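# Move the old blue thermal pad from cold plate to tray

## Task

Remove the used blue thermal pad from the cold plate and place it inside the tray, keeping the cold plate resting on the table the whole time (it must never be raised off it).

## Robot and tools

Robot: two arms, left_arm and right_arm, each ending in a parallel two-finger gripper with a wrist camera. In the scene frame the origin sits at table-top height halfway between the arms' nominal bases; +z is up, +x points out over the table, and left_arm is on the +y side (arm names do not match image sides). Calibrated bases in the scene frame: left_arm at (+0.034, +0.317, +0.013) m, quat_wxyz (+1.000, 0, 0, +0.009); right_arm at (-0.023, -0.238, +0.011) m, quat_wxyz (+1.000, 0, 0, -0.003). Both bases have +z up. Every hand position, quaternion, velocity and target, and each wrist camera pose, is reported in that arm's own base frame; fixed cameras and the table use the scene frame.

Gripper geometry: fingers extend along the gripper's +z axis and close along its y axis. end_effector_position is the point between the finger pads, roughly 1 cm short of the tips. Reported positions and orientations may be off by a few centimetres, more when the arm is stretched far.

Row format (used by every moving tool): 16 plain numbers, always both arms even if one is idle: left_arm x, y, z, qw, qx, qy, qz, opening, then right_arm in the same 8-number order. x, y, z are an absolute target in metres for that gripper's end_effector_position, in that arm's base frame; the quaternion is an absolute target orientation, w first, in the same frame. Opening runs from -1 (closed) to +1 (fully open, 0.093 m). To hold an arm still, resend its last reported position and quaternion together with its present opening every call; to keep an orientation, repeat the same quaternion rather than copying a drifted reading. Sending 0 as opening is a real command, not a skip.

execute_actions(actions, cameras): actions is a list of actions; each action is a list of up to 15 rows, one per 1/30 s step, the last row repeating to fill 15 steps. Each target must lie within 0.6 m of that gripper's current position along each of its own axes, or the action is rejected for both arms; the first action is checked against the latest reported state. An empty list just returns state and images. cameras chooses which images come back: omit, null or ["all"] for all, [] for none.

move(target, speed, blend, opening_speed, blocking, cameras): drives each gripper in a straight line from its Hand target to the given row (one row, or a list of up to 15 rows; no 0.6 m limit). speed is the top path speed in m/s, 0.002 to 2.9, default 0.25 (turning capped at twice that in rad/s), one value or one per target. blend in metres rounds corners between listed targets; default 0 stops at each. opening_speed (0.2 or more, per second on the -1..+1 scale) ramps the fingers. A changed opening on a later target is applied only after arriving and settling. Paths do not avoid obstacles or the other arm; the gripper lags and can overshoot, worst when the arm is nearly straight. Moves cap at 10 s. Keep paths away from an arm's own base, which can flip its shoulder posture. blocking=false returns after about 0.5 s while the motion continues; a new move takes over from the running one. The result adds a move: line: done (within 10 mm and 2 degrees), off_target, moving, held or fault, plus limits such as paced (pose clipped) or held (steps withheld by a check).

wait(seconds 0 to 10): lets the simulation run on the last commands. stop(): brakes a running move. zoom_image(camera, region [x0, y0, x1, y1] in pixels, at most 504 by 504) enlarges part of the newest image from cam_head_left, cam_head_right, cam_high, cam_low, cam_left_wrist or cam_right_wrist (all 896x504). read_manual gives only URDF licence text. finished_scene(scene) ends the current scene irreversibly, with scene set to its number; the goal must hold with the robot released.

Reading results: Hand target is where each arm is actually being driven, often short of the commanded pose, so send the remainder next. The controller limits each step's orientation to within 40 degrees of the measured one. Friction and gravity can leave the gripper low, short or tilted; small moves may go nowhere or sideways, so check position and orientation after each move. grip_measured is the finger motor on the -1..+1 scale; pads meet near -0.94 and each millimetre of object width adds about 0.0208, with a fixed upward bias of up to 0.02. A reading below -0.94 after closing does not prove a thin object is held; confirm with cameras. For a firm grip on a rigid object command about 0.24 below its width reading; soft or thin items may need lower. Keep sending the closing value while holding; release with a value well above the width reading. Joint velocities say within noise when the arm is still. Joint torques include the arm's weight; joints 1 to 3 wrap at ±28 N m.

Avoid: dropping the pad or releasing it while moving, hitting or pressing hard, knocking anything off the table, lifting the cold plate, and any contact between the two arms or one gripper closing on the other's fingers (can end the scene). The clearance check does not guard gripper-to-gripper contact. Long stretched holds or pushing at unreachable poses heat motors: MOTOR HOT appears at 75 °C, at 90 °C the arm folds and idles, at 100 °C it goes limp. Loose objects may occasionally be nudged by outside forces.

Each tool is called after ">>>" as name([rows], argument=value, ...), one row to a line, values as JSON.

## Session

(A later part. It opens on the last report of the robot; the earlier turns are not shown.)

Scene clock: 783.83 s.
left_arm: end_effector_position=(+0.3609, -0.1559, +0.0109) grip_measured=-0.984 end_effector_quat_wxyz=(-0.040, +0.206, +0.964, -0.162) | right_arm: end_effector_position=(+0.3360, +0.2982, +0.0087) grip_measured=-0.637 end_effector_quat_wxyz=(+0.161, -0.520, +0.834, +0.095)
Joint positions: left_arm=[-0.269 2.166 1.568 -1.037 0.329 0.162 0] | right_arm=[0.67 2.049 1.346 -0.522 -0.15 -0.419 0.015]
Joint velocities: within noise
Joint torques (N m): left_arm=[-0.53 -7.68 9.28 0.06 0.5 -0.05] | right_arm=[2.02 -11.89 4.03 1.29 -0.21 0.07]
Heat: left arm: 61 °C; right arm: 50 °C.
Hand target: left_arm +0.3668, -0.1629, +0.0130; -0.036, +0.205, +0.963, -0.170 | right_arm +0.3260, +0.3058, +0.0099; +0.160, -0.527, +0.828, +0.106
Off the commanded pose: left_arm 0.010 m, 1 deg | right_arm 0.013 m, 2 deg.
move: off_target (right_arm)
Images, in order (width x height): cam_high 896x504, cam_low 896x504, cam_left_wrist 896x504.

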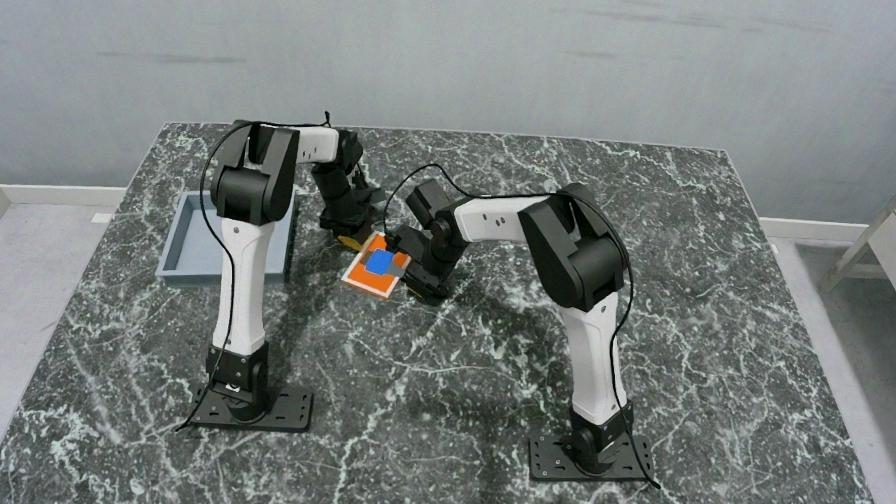

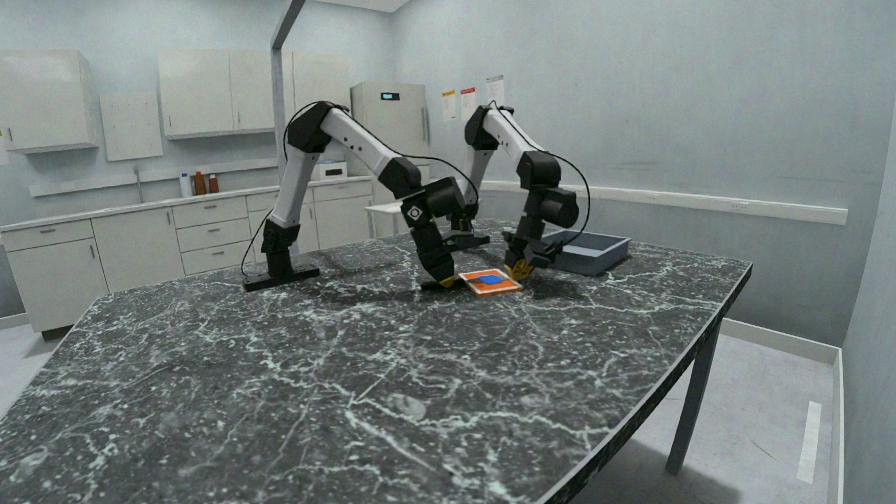

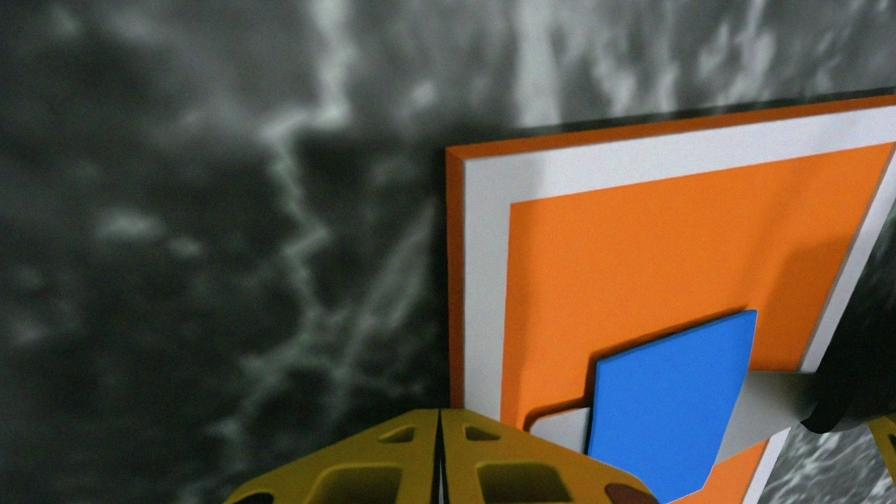

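>>> move(target=[0.367,-0.163,0.013,-0.036,0.205,0.963,-0.170,-1,0.311,0.314,0.012,0.16,-0.5246,0.8234,0.105,-0.85], speed=0.03, cameras=["cam_high","cam_left_wrist","cam_low"])

>>> zoom_image(camera="cam_high", region=[330, 220, 430, 310])

>>> zoom_image(camera="cam_low", region=[440, 250, 540, 310])

Scene clock: 789.60 s.
left_arm: end_effector_position=(+0.3602, -0.1557, +0.0109) grip_measured=-0.984 end_effector_quat_wxyz=(-0.042, +0.205, +0.964, -0.162) | right_arm: end_effector_position=(+0.3263, +0.3050, +0.0089) grip_measured=-0.637 end_effector_quat_wxyz=(+0.166, -0.511, +0.838, +0.089)
Joint positions: left_arm=[-0.269 2.166 1.568 -1.041 0.329 0.162 0] | right_arm=[0.706 2.03 1.315 -0.496 -0.121 -0.367 0.015]
Joint velocities: within noise
Joint torques (N m): left_arm=[-0.28 -7.53 9.16 0.07 0.46 -0.07] | right_arm=[2.4 -12.27 4.07 1.13 -0.36 -0.08]
Heat: left arm: 61 °C; right arm: 49 °C.
Hand target: left_arm +0.3667, -0.1629, +0.0131; -0.036, +0.205, +0.963, -0.170 | right_arm +0.3113, +0.3137, +0.0119; +0.161, -0.527, +0.828, +0.105
Off the commanded pose: left_arm 0.010 m, 1 deg | right_arm 0.018 m, 3 deg.
move: off_target (right_arm)
Images, in order (width x height): cam_high 896x504, cam_low 896x504, cam_left_wrist 896x504.

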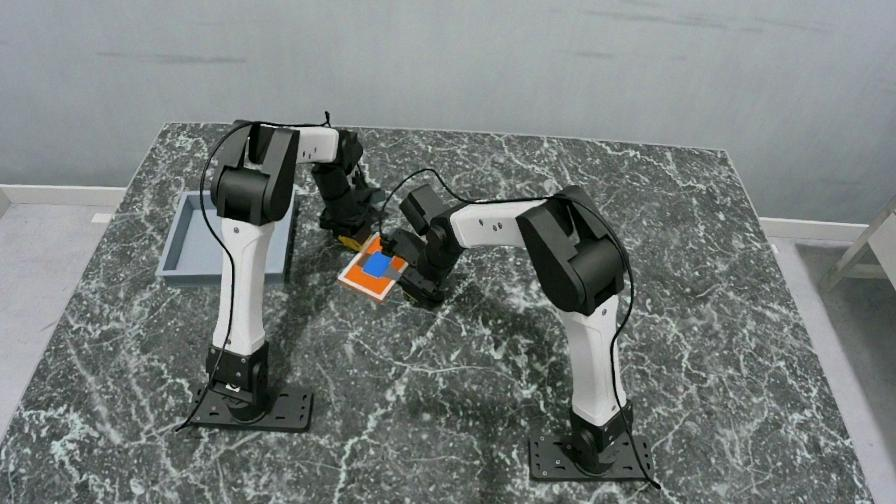

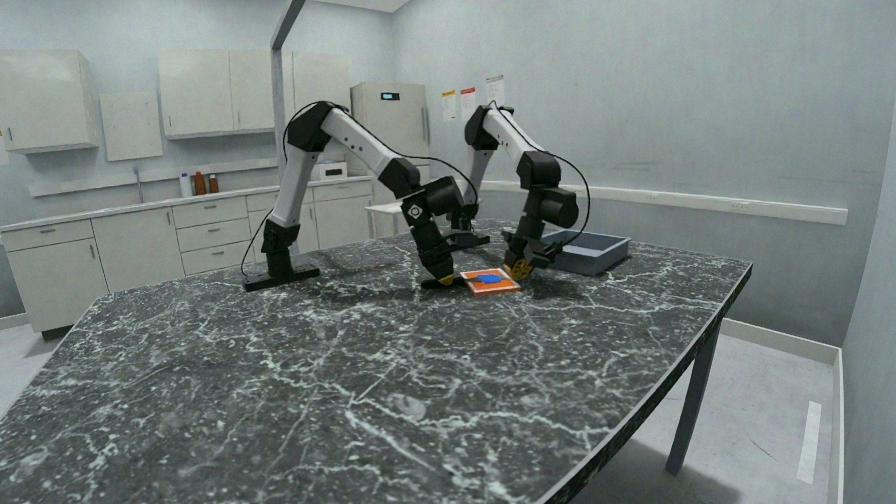

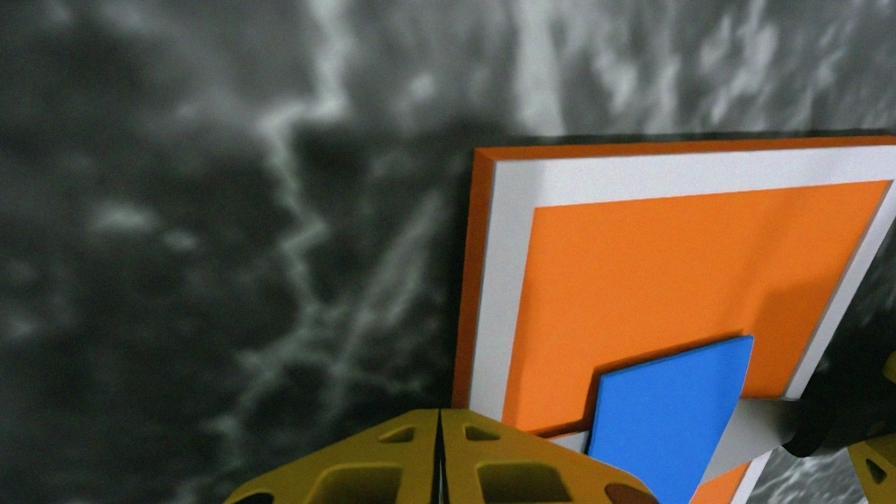

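Scaled by 5.040 from the camera's 896x504 image, which has a finer 1280x720 frame.

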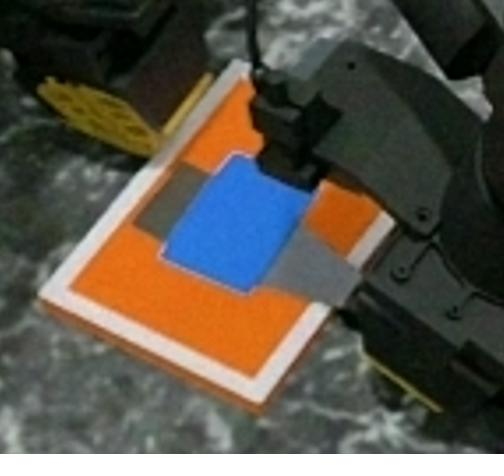

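Scaled by 5.040 from the camera's 896x504 image, which has a finer 1280x720 frame.

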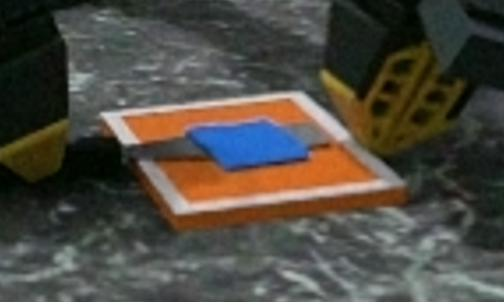

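>>> move(target=[0.367,-0.163,0.013,-0.036,0.205,0.963,-0.170,-1,0.326,0.306,0.012,0.0658,-0.4884,0.8286,0.2464,-0.85], speed=0.06, cameras=["cam_high","cam_left_wrist","cam_low"])

>>> zoom_image(camera="cam_high", region=[330, 220, 430, 310])

>>> zoom_image(camera="cam_low", region=[440, 250, 540, 310])

Scene clock: 834.07 s.
left_arm: end_effector_position=(+0.3601, -0.1559, +0.0110) grip_measured=-0.984 end_effector_quat_wxyz=(-0.042, +0.205, +0.964, -0.162) | right_arm: end_effector_position=(+0.3221, +0.3029, +0.0133) grip_measured=-0.637 end_effector_quat_wxyz=(+0.066, -0.491, +0.835, +0.239)
Joint positions: left_arm=[-0.269 2.166 1.568 -1.041 0.33 0.162 0] | right_arm=[0.58 2.157 1.511 -0.756 -0.475 -0.443 0.015]
Joint velocities: within noise
Joint torques (N m): left_arm=[-0.12 -7.79 9.14 0.11 0.42 -0.13] | right_arm=[-0.32 -9.68 7.34 0.76 -0.45 -0.04]
Heat: left arm: 61 °C; right arm: 56 °C.
Hand target: left_arm +0.3667, -0.1629, +0.0131; -0.036, +0.205, +0.963, -0.170 | right_arm +0.3259, +0.3059, +0.0120; +0.066, -0.491, +0.833, +0.247
Off the commanded pose: left_arm 0.010 m, 1 deg | right_arm 0.005 m, 1 deg.
move: done
Images, in order (width x height): cam_high 896x504, cam_low 896x504, cam_left_wrist 896x504.

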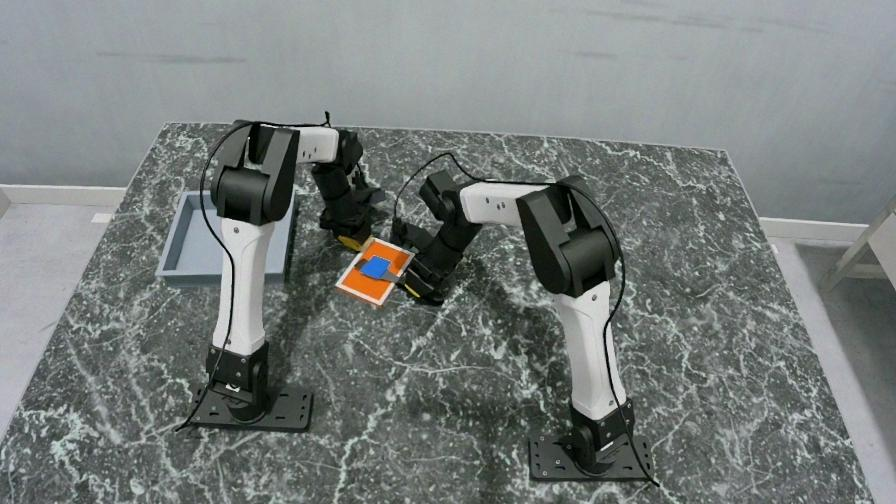

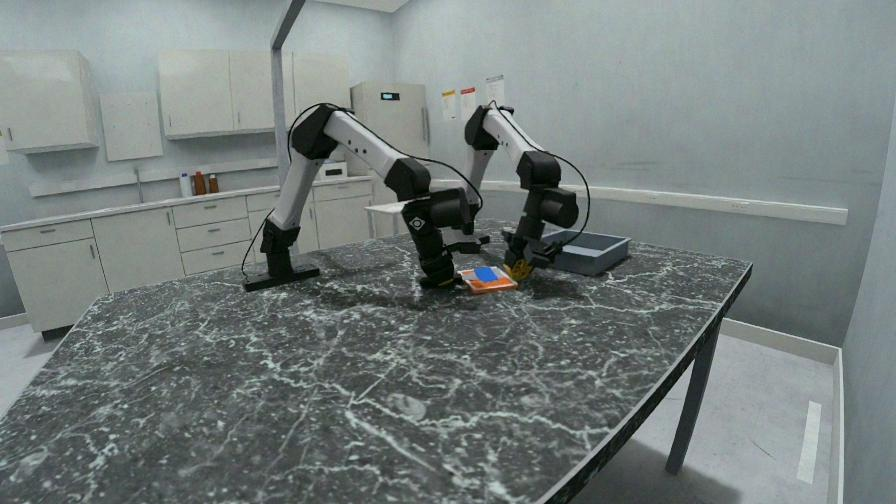

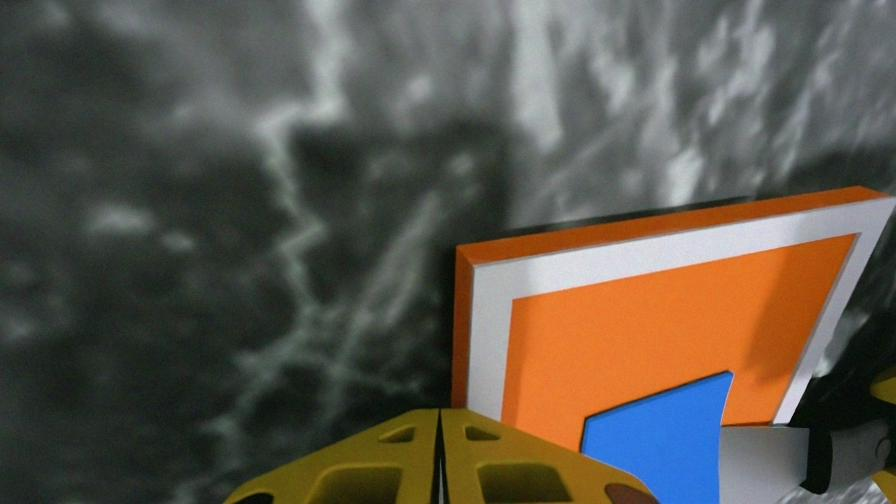

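Scaled by 5.040 from the camera's 896x504 image, which has a finer 1280x720 frame.

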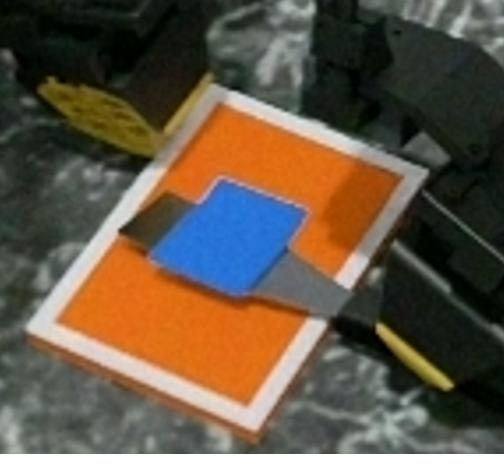

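Scaled by 5.040 from the camera's 896x504 image, which has a finer 1280x720 frame.

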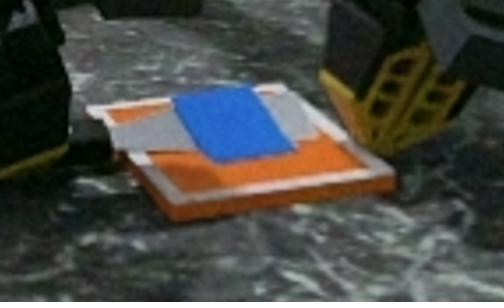

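>>> move(target=[0.367,-0.163,0.013,-0.036,0.205,0.963,-0.170,-1,0.324,0.305,0.020,0.16,-0.5246,0.8234,0.105,-0.85], speed=0.05, cameras=["cam_high","cam_left_wrist","cam_low"])

>>> zoom_image(camera="cam_low", region=[440, 250, 540, 310])

>>> zoom_image(camera="cam_high", region=[330, 220, 430, 310])

Scene clock: 843.90 s.
left_arm: end_effector_position=(+0.3601, -0.1559, +0.0110) grip_measured=-0.984 end_effector_quat_wxyz=(-0.042, +0.205, +0.964, -0.162) | right_arm: end_effector_position=(+0.3222, +0.3038, +0.0092) grip_measured=-0.637 end_effector_quat_wxyz=(+0.145, -0.529, +0.829, +0.110)
Joint positions: left_arm=[-0.269 2.166 1.568 -1.041 0.33 0.162 0] | right_arm=[0.687 2.045 1.346 -0.554 -0.183 -0.42 0.015]
Joint velocities: within noise
Joint torques (N m): left_arm=[-0.21 -7.54 8.98 0.11 0.45 -0.03] | right_arm=[0.62 -13.56 4.59 1.22 0.17 0.11]
Heat: left arm: 61 °C; right arm: 56 °C.
Hand target: left_arm +0.3667, -0.1629, +0.0131; -0.036, +0.205, +0.963, -0.170 | right_arm +0.3240, +0.3050, +0.0199; +0.161, -0.527, +0.828, +0.106
Off the commanded pose: left_arm 0.010 m, 1 deg | right_arm 0.011 m, 2 deg.
move: off_target (right_arm)
Images, in order (width x height): cam_high 896x504, cam_low 896x504, cam_left_wrist 896x504.

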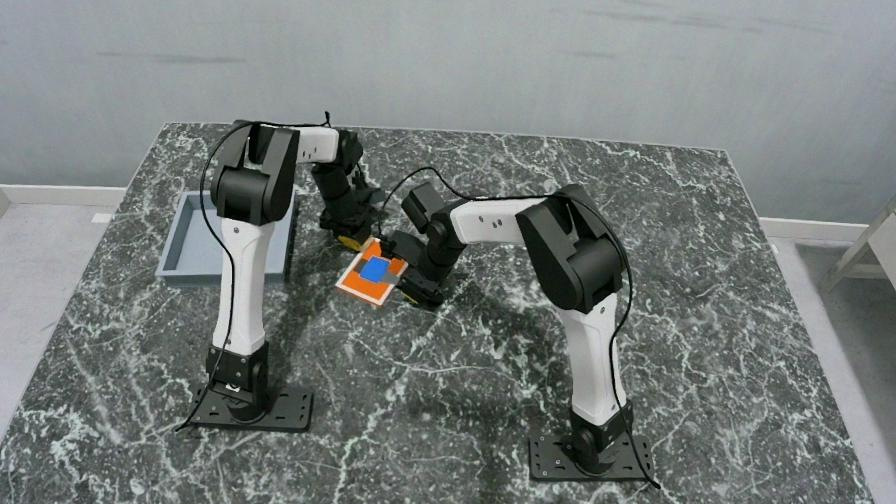

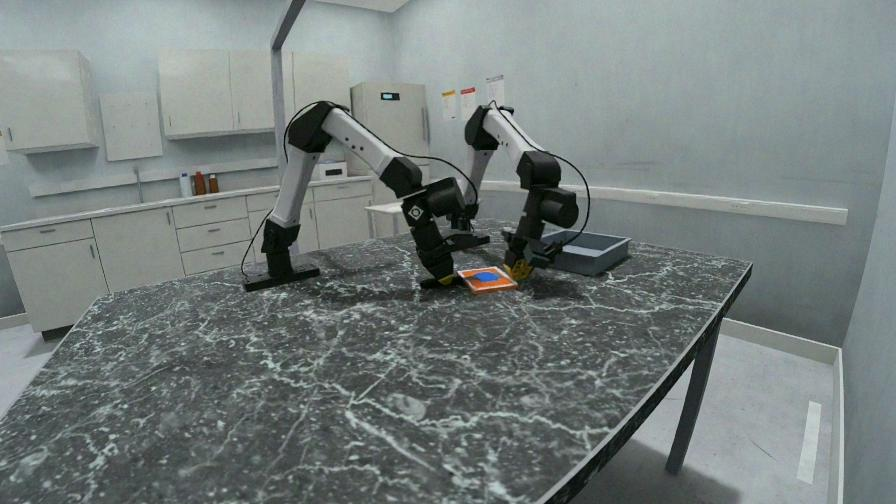

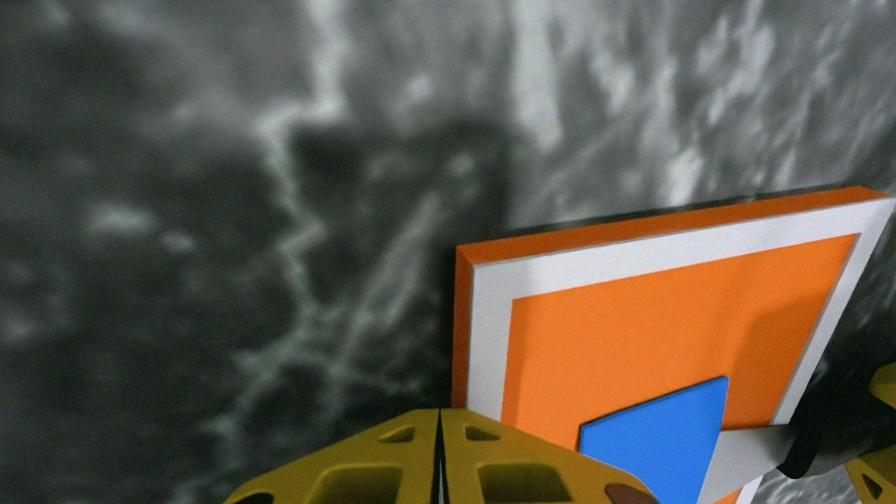

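Scaled by 5.040 from the camera's 896x504 image, which has a finer 1280x720 frame.

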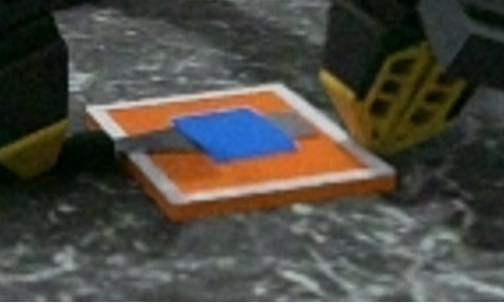

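Scaled by 5.040 from the camera's 896x504 image, which has a finer 1280x720 frame.

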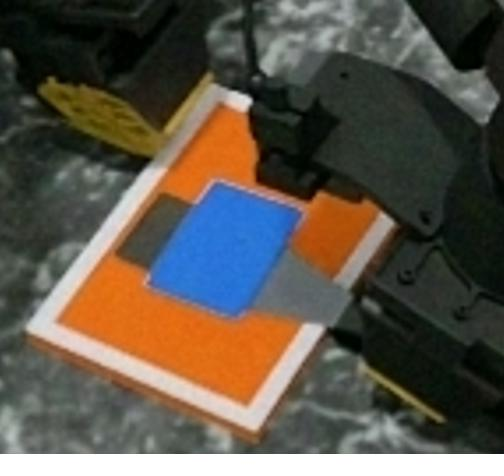

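>>> move([
  [0.367,-0.163,0.013,-0.036,0.205,0.963,-0.170,-1,0.326,0.306,0.014,0.0658,-0.4884,0.8286,0.2464,-0.85],
  [0.367,-0.163,0.013,-0.036,0.205,0.963,-0.170,-1,0.345,0.297,0.014,0.0658,-0.4884,0.8286,0.2464,-0.85],
], speed=0.05, cameras=["cam_high","cam_left_wrist","cam_low"])

>>> zoom_image(camera="cam_low", region=[440, 250, 540, 310])

>>> zoom_image(camera="cam_high", region=[330, 220, 430, 310])

Scene clock: 855.80 s.
left_arm: end_effector_position=(+0.3612, -0.1563, +0.0110) grip_measured=-0.984 end_effector_quat_wxyz=(-0.040, +0.206, +0.964, -0.162) | right_arm: end_effector_position=(+0.3354, +0.2964, +0.0149) grip_measured=-0.637 end_effector_quat_wxyz=(+0.059, -0.495, +0.831, +0.247)
Joint positions: left_arm=[-0.269 2.166 1.568 -1.036 0.33 0.162 0] | right_arm=[0.543 2.203 1.591 -0.826 -0.498 -0.497 0.015]
Joint velocities: within noise
Joint torques (N m): left_arm=[-0.59 -7.76 9.37 0.03 0.43 -0.09] | right_arm=[-0.81 -10.25 7.57 0.74 -0.27 -0.01]
Heat: left arm: 61 °C; right arm: 55 °C.
Hand target: left_arm +0.3667, -0.1630, +0.0130; -0.036, +0.205, +0.963, -0.170 | right_arm +0.3449, +0.2967, +0.0141; +0.066, -0.491, +0.833, +0.247
Off the commanded pose: left_arm 0.009 m, 1 deg | right_arm 0.010 m, 1 deg.
move: done
Images, in order (width x height): cam_high 896x504, cam_low 896x504, cam_left_wrist 896x504.

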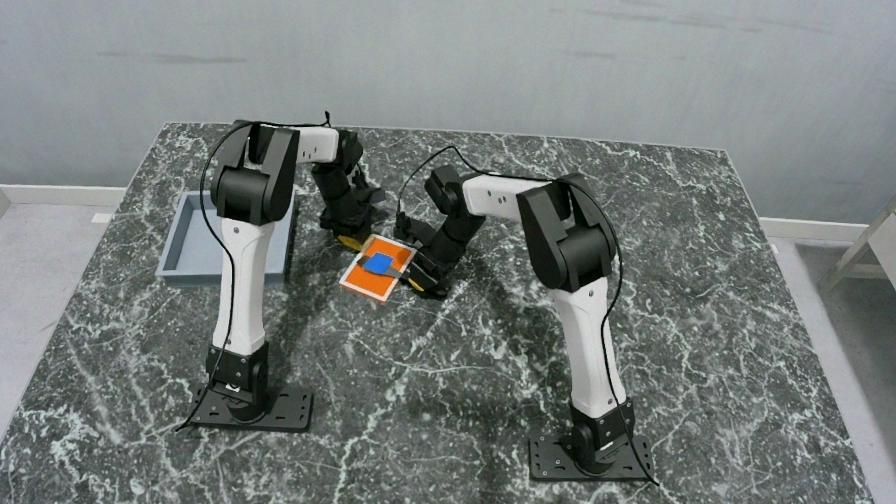

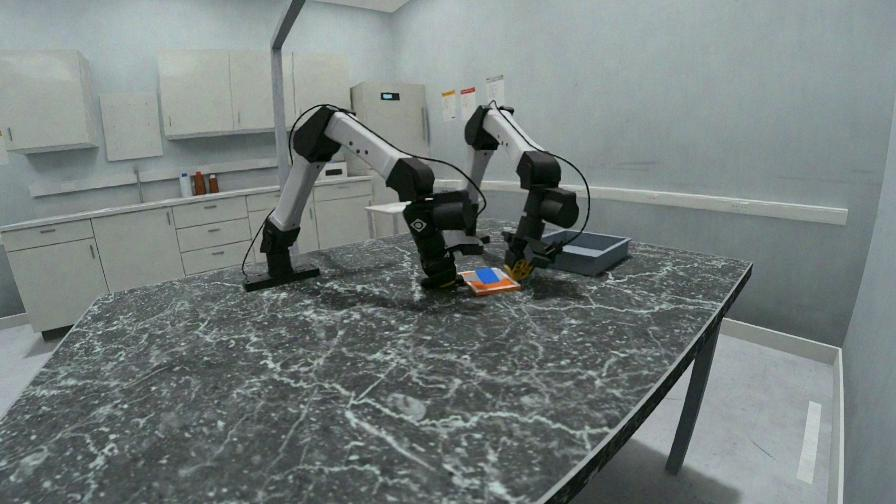

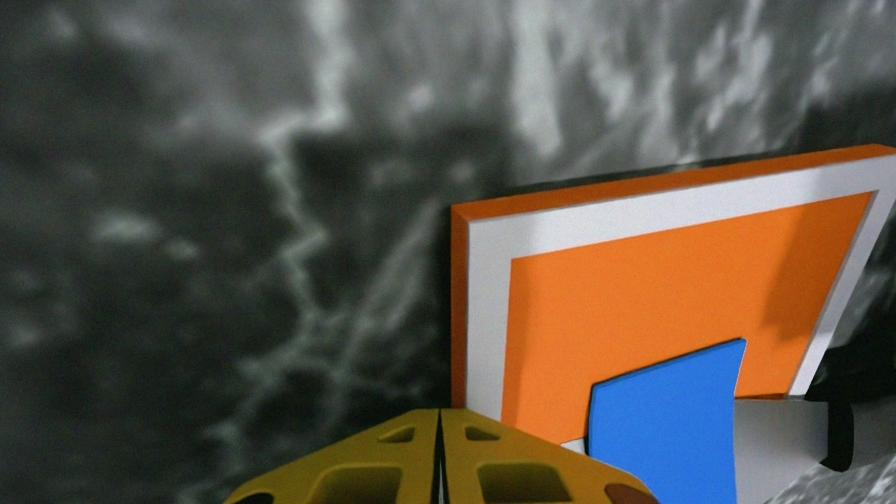

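Scaled by 5.040 from the camera's 896x504 image, which has a finer 1280x720 frame.

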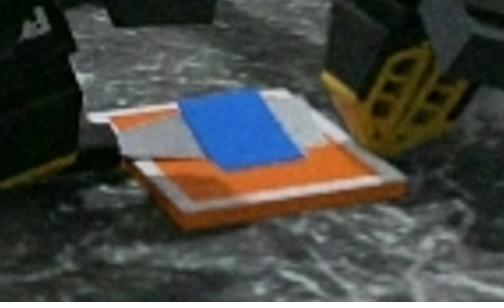

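Scaled by 5.040 from the camera's 896x504 image, which has a finer 1280x720 frame.

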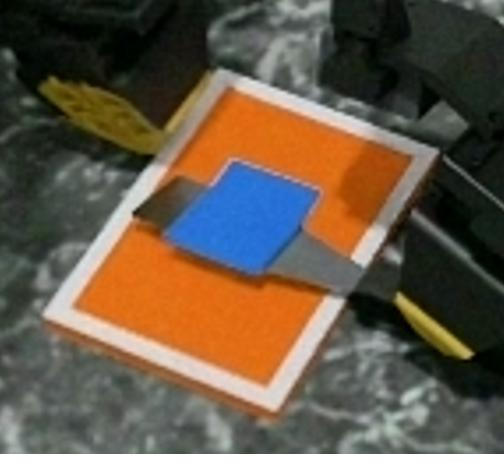

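>>> move(target=[0.367,-0.163,0.013,-0.036,0.205,0.963,-0.170,-1,0.338,0.300,0.016,0.2494,-0.545,0.7934,-0.0396,-0.85], speed=0.08, cameras=["cam_high","cam_left_wrist","cam_low"])

>>> zoom_image(camera="cam_low", region=[440, 250, 540, 310])

>>> zoom_image(camera="cam_high", region=[330, 220, 430, 310])

Scene clock: 873.77 s.
left_arm: end_effector_position=(+0.3612, -0.1563, +0.0110) grip_measured=-0.984 end_effector_quat_wxyz=(-0.040, +0.206, +0.964, -0.162) | right_arm: end_effector_position=(+0.3347, +0.3003, +0.0110) grip_measured=-0.638 end_effector_quat_wxyz=(+0.237, -0.550, +0.800, -0.031)
Joint positions: left_arm=[-0.269 2.166 1.568 -1.036 0.33 0.162 0] | right_arm=[0.785 1.98 1.202 -0.331 0.143 -0.454 0.015]
Joint velocities: within noise
Joint torques (N m): left_arm=[-0.53 -7.71 9.1 0.05 0.35 0.03] | right_arm=[0.43 -11.4 4.42 1.67 0.45 0.03]
Heat: left arm: 61 °C; right arm: 56 °C.
Hand target: left_arm +0.3667, -0.1630, +0.0130; -0.036, +0.205, +0.963, -0.170 | right_arm +0.3378, +0.3000, +0.0160; +0.250, -0.548, +0.797, -0.040
Off the commanded pose: left_arm 0.009 m, 1 deg | right_arm 0.006 m, 2 deg.
move: done
Images, in order (width x height): cam_high 896x504, cam_low 896x504, cam_left_wrist 896x504.

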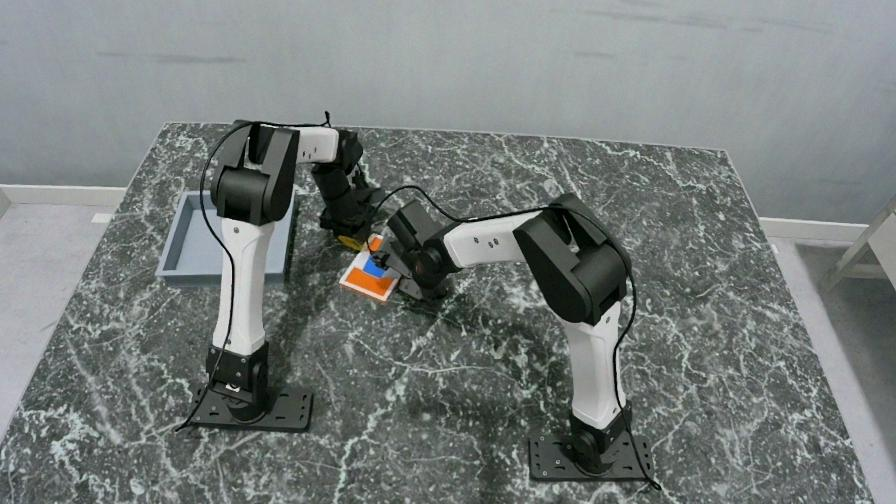

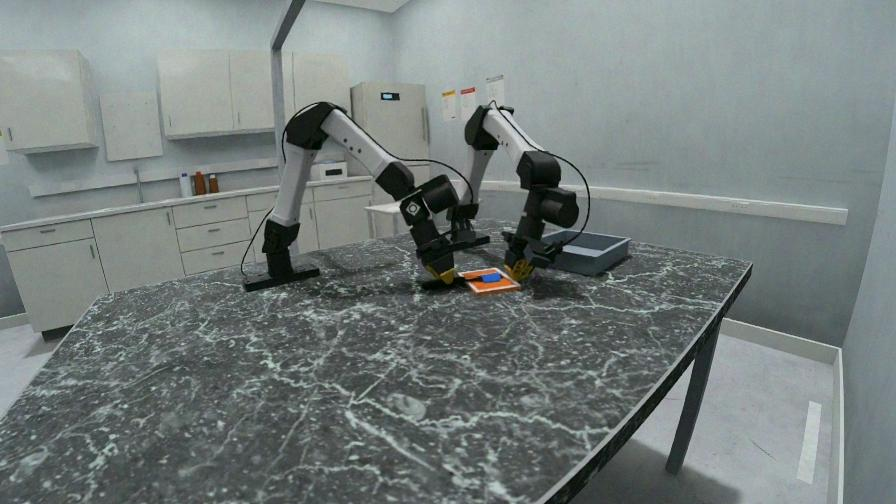

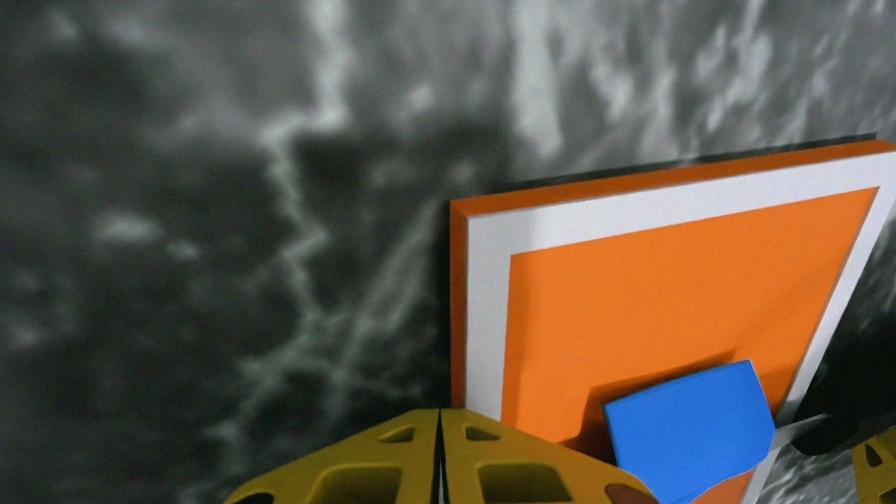

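Scaled by 5.040 from the camera's 896x504 image, which has a finer 1280x720 frame.

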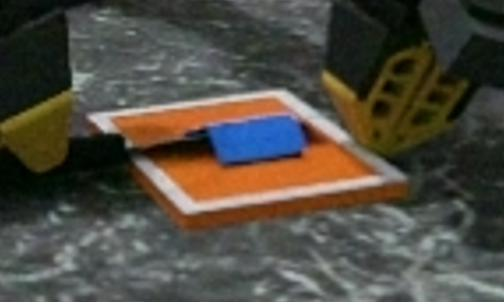

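Scaled by 5.040 from the camera's 896x504 image, which has a finer 1280x720 frame.

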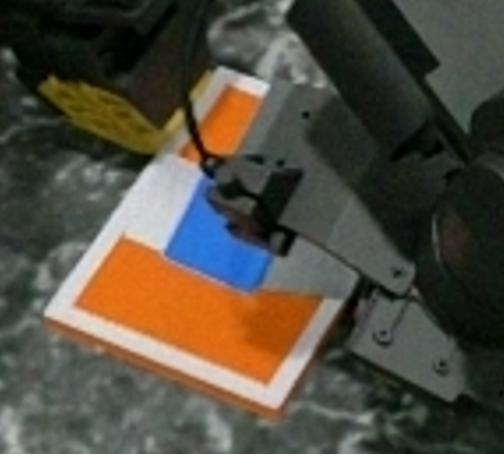

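>>> move(target=[0.367,-0.163,0.013,-0.036,0.205,0.963,-0.170,-1,0.338,0.300,0.030,0.2494,-0.545,0.7934,-0.0396,-0.85], speed=0.04, cameras=["cam_high","cam_left_wrist","cam_low"])

>>> zoom_image(camera="cam_low", region=[440, 250, 540, 310])

>>> zoom_image(camera="cam_high", region=[330, 220, 430, 310])

Scene clock: 879.90 s.
left_arm: end_effector_position=(+0.3612, -0.1563, +0.0110) grip_measured=-0.984 end_effector_quat_wxyz=(-0.040, +0.206, +0.964, -0.162) | right_arm: end_effector_position=(+0.3336, +0.2998, +0.0133) grip_measured=-0.638 end_effector_quat_wxyz=(+0.236, -0.551, +0.800, -0.031)
Joint positions: left_arm=[-0.269 2.166 1.568 -1.036 0.33 0.162 0] | right_arm=[0.786 1.973 1.202 -0.34 0.144 -0.455 0.015]
Joint velocities: within noise
Joint torques (N m): left_arm=[-0.46 -7.73 9.24 0.04 0.39 -0.06] | right_arm=[0.29 -13.03 6.63 1.22 0.43 0.02]
Heat: left arm: 60 °C; right arm: 56 °C.
Hand target: left_arm +0.3667, -0.1630, +0.0130; -0.036, +0.205, +0.963, -0.170 | right_arm +0.3380, +0.2999, +0.0297; +0.251, -0.548, +0.797, -0.040
Off the commanded pose: left_arm 0.009 m, 1 deg | right_arm 0.017 m, 2 deg.
move: off_target (right_arm)
Images, in order (width x height): cam_high 896x504, cam_low 896x504, cam_left_wrist 896x504.

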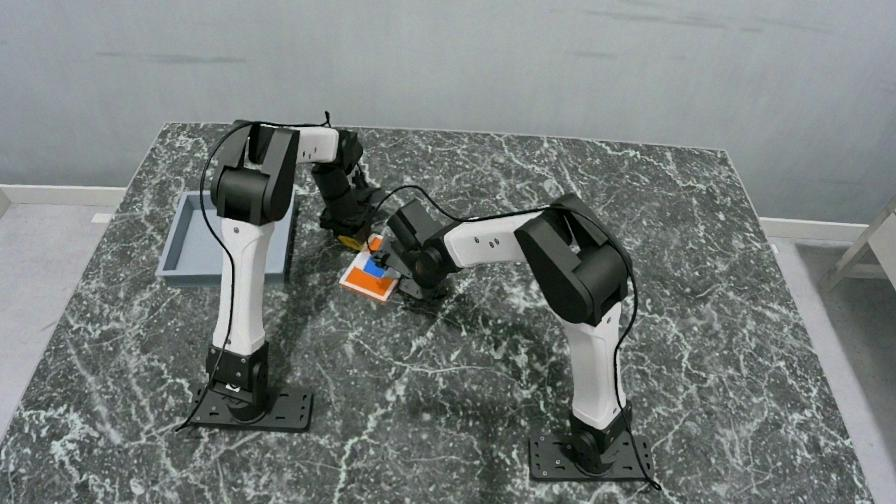

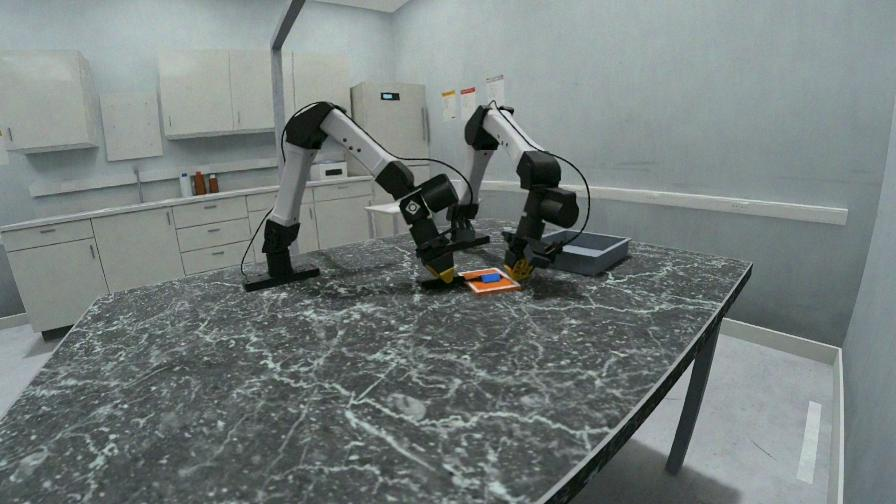

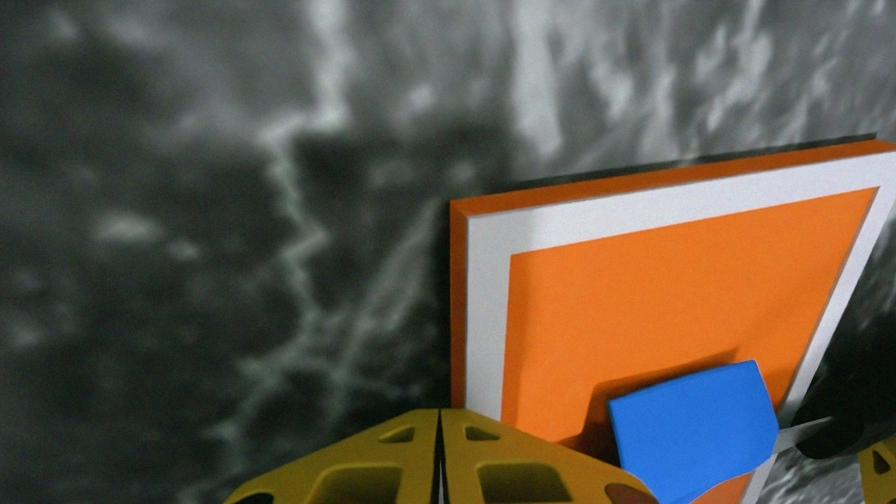

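Scaled by 5.040 from the camera's 896x504 image, which has a finer 1280x720 frame.

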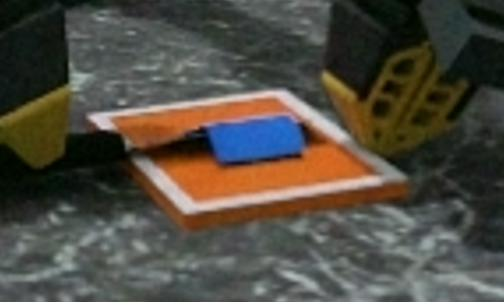

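Scaled by 5.040 from the camera's 896x504 image, which has a finer 1280x720 frame.

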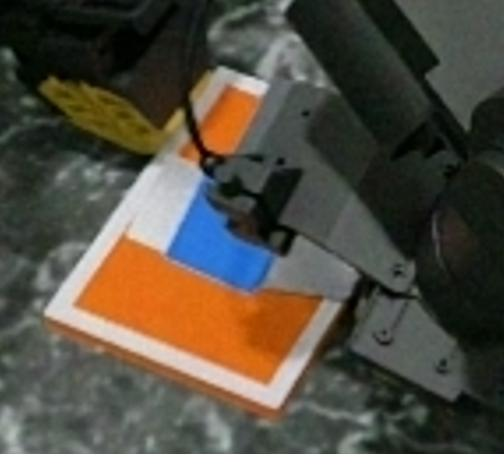

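Friction-stuck, 2 mm raised, plate unmoved. Raise the command slightly more.

>>> move(target=[0.367,-0.163,0.013,-0.036,0.205,0.963,-0.170,-1,0.338,0.300,0.036,0.2494,-0.545,0.7934,-0.0396,-0.85], speed=0.04, cameras=["cam_high","cam_left_wrist","cam_low"])

>>> zoom_image(camera="cam_low", region=[440, 250, 540, 310])

Scene clock: 884.70 s.
left_arm: end_effector_position=(+0.3612, -0.1563, +0.0110) grip_measured=-0.984 end_effector_quat_wxyz=(-0.040, +0.206, +0.964, -0.162) | right_arm: end_effector_position=(+0.3322, +0.2972, +0.0154) grip_measured=-0.638 end_effector_quat_wxyz=(+0.231, -0.552, +0.801, -0.035)
Joint positions: left_arm=[-0.269 2.166 1.568 -1.036 0.33 0.162 0] | right_arm=[0.786 1.965 1.206 -0.361 0.149 -0.455 0.015]
Joint velocities: within noise
Joint torques (N m): left_arm=[-0.4 -7.77 9.26 0.07 0.43 -0.06] | right_arm=[0.29 -13.3 7.39 1.18 0.4 0.02]
Heat: left arm: 60 °C; right arm: 57 °C.
Hand target: left_arm +0.3667, -0.1630, +0.0130; -0.036, +0.205, +0.963, -0.170 | right_arm +0.3379, +0.2998, +0.0357; +0.251, -0.548, +0.797, -0.040
Off the commanded pose: left_arm 0.009 m, 1 deg | right_arm 0.022 m, 2 deg.
move: off_target (right_arm)
Images, in order (width x height): cam_high 896x504, cam_low 896x504, cam_left_wrist 896x504.

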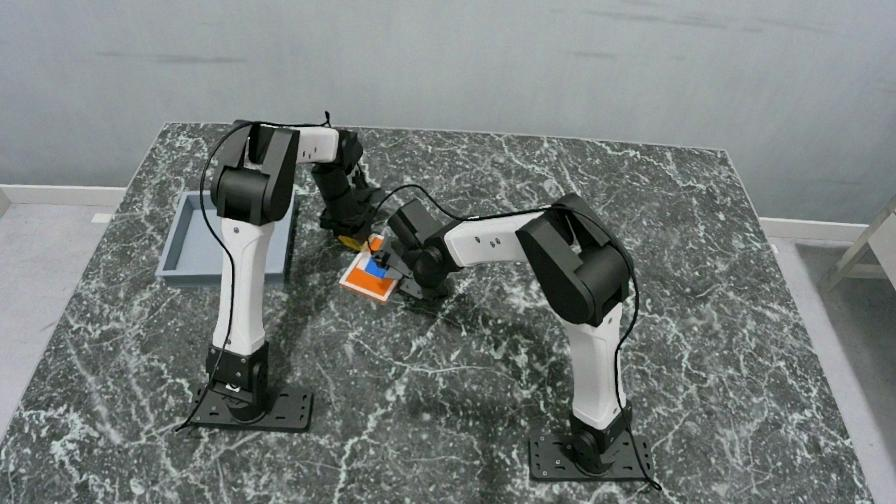

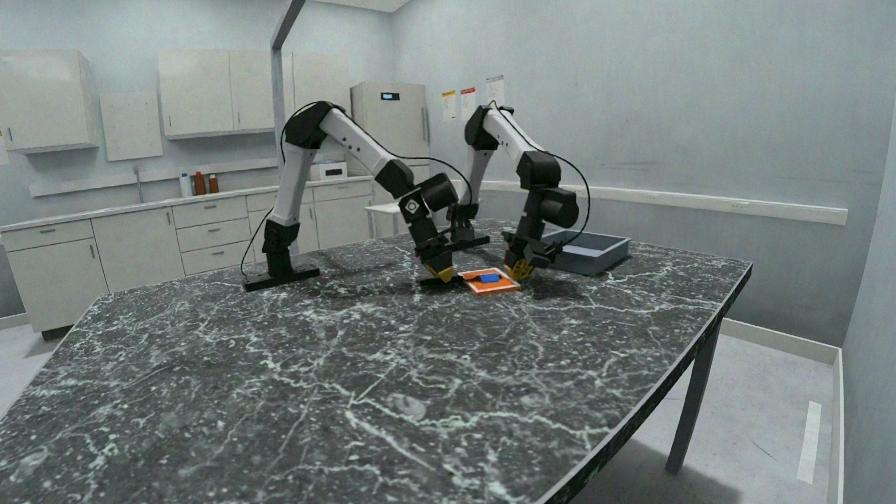

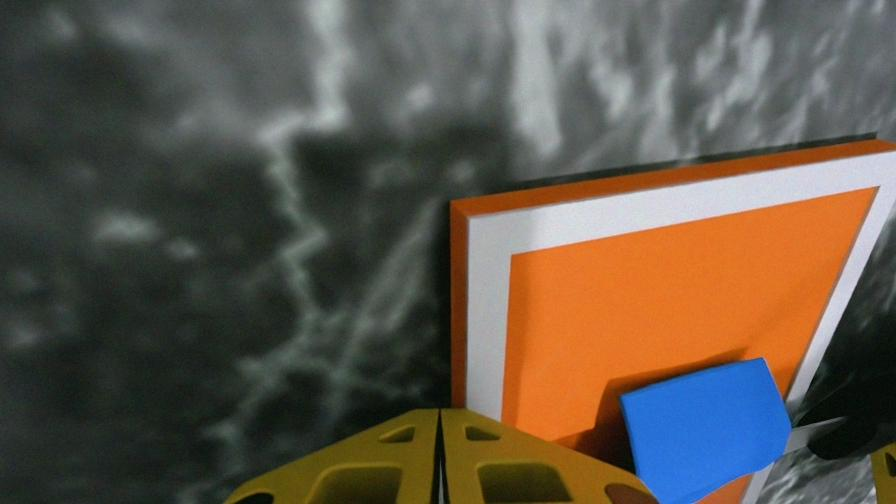

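Scaled by 5.040 from the camera's 896x504 image, which has a finer 1280x720 frame.

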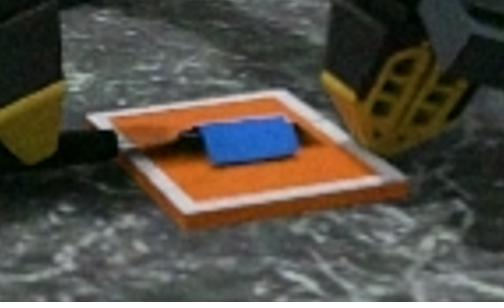

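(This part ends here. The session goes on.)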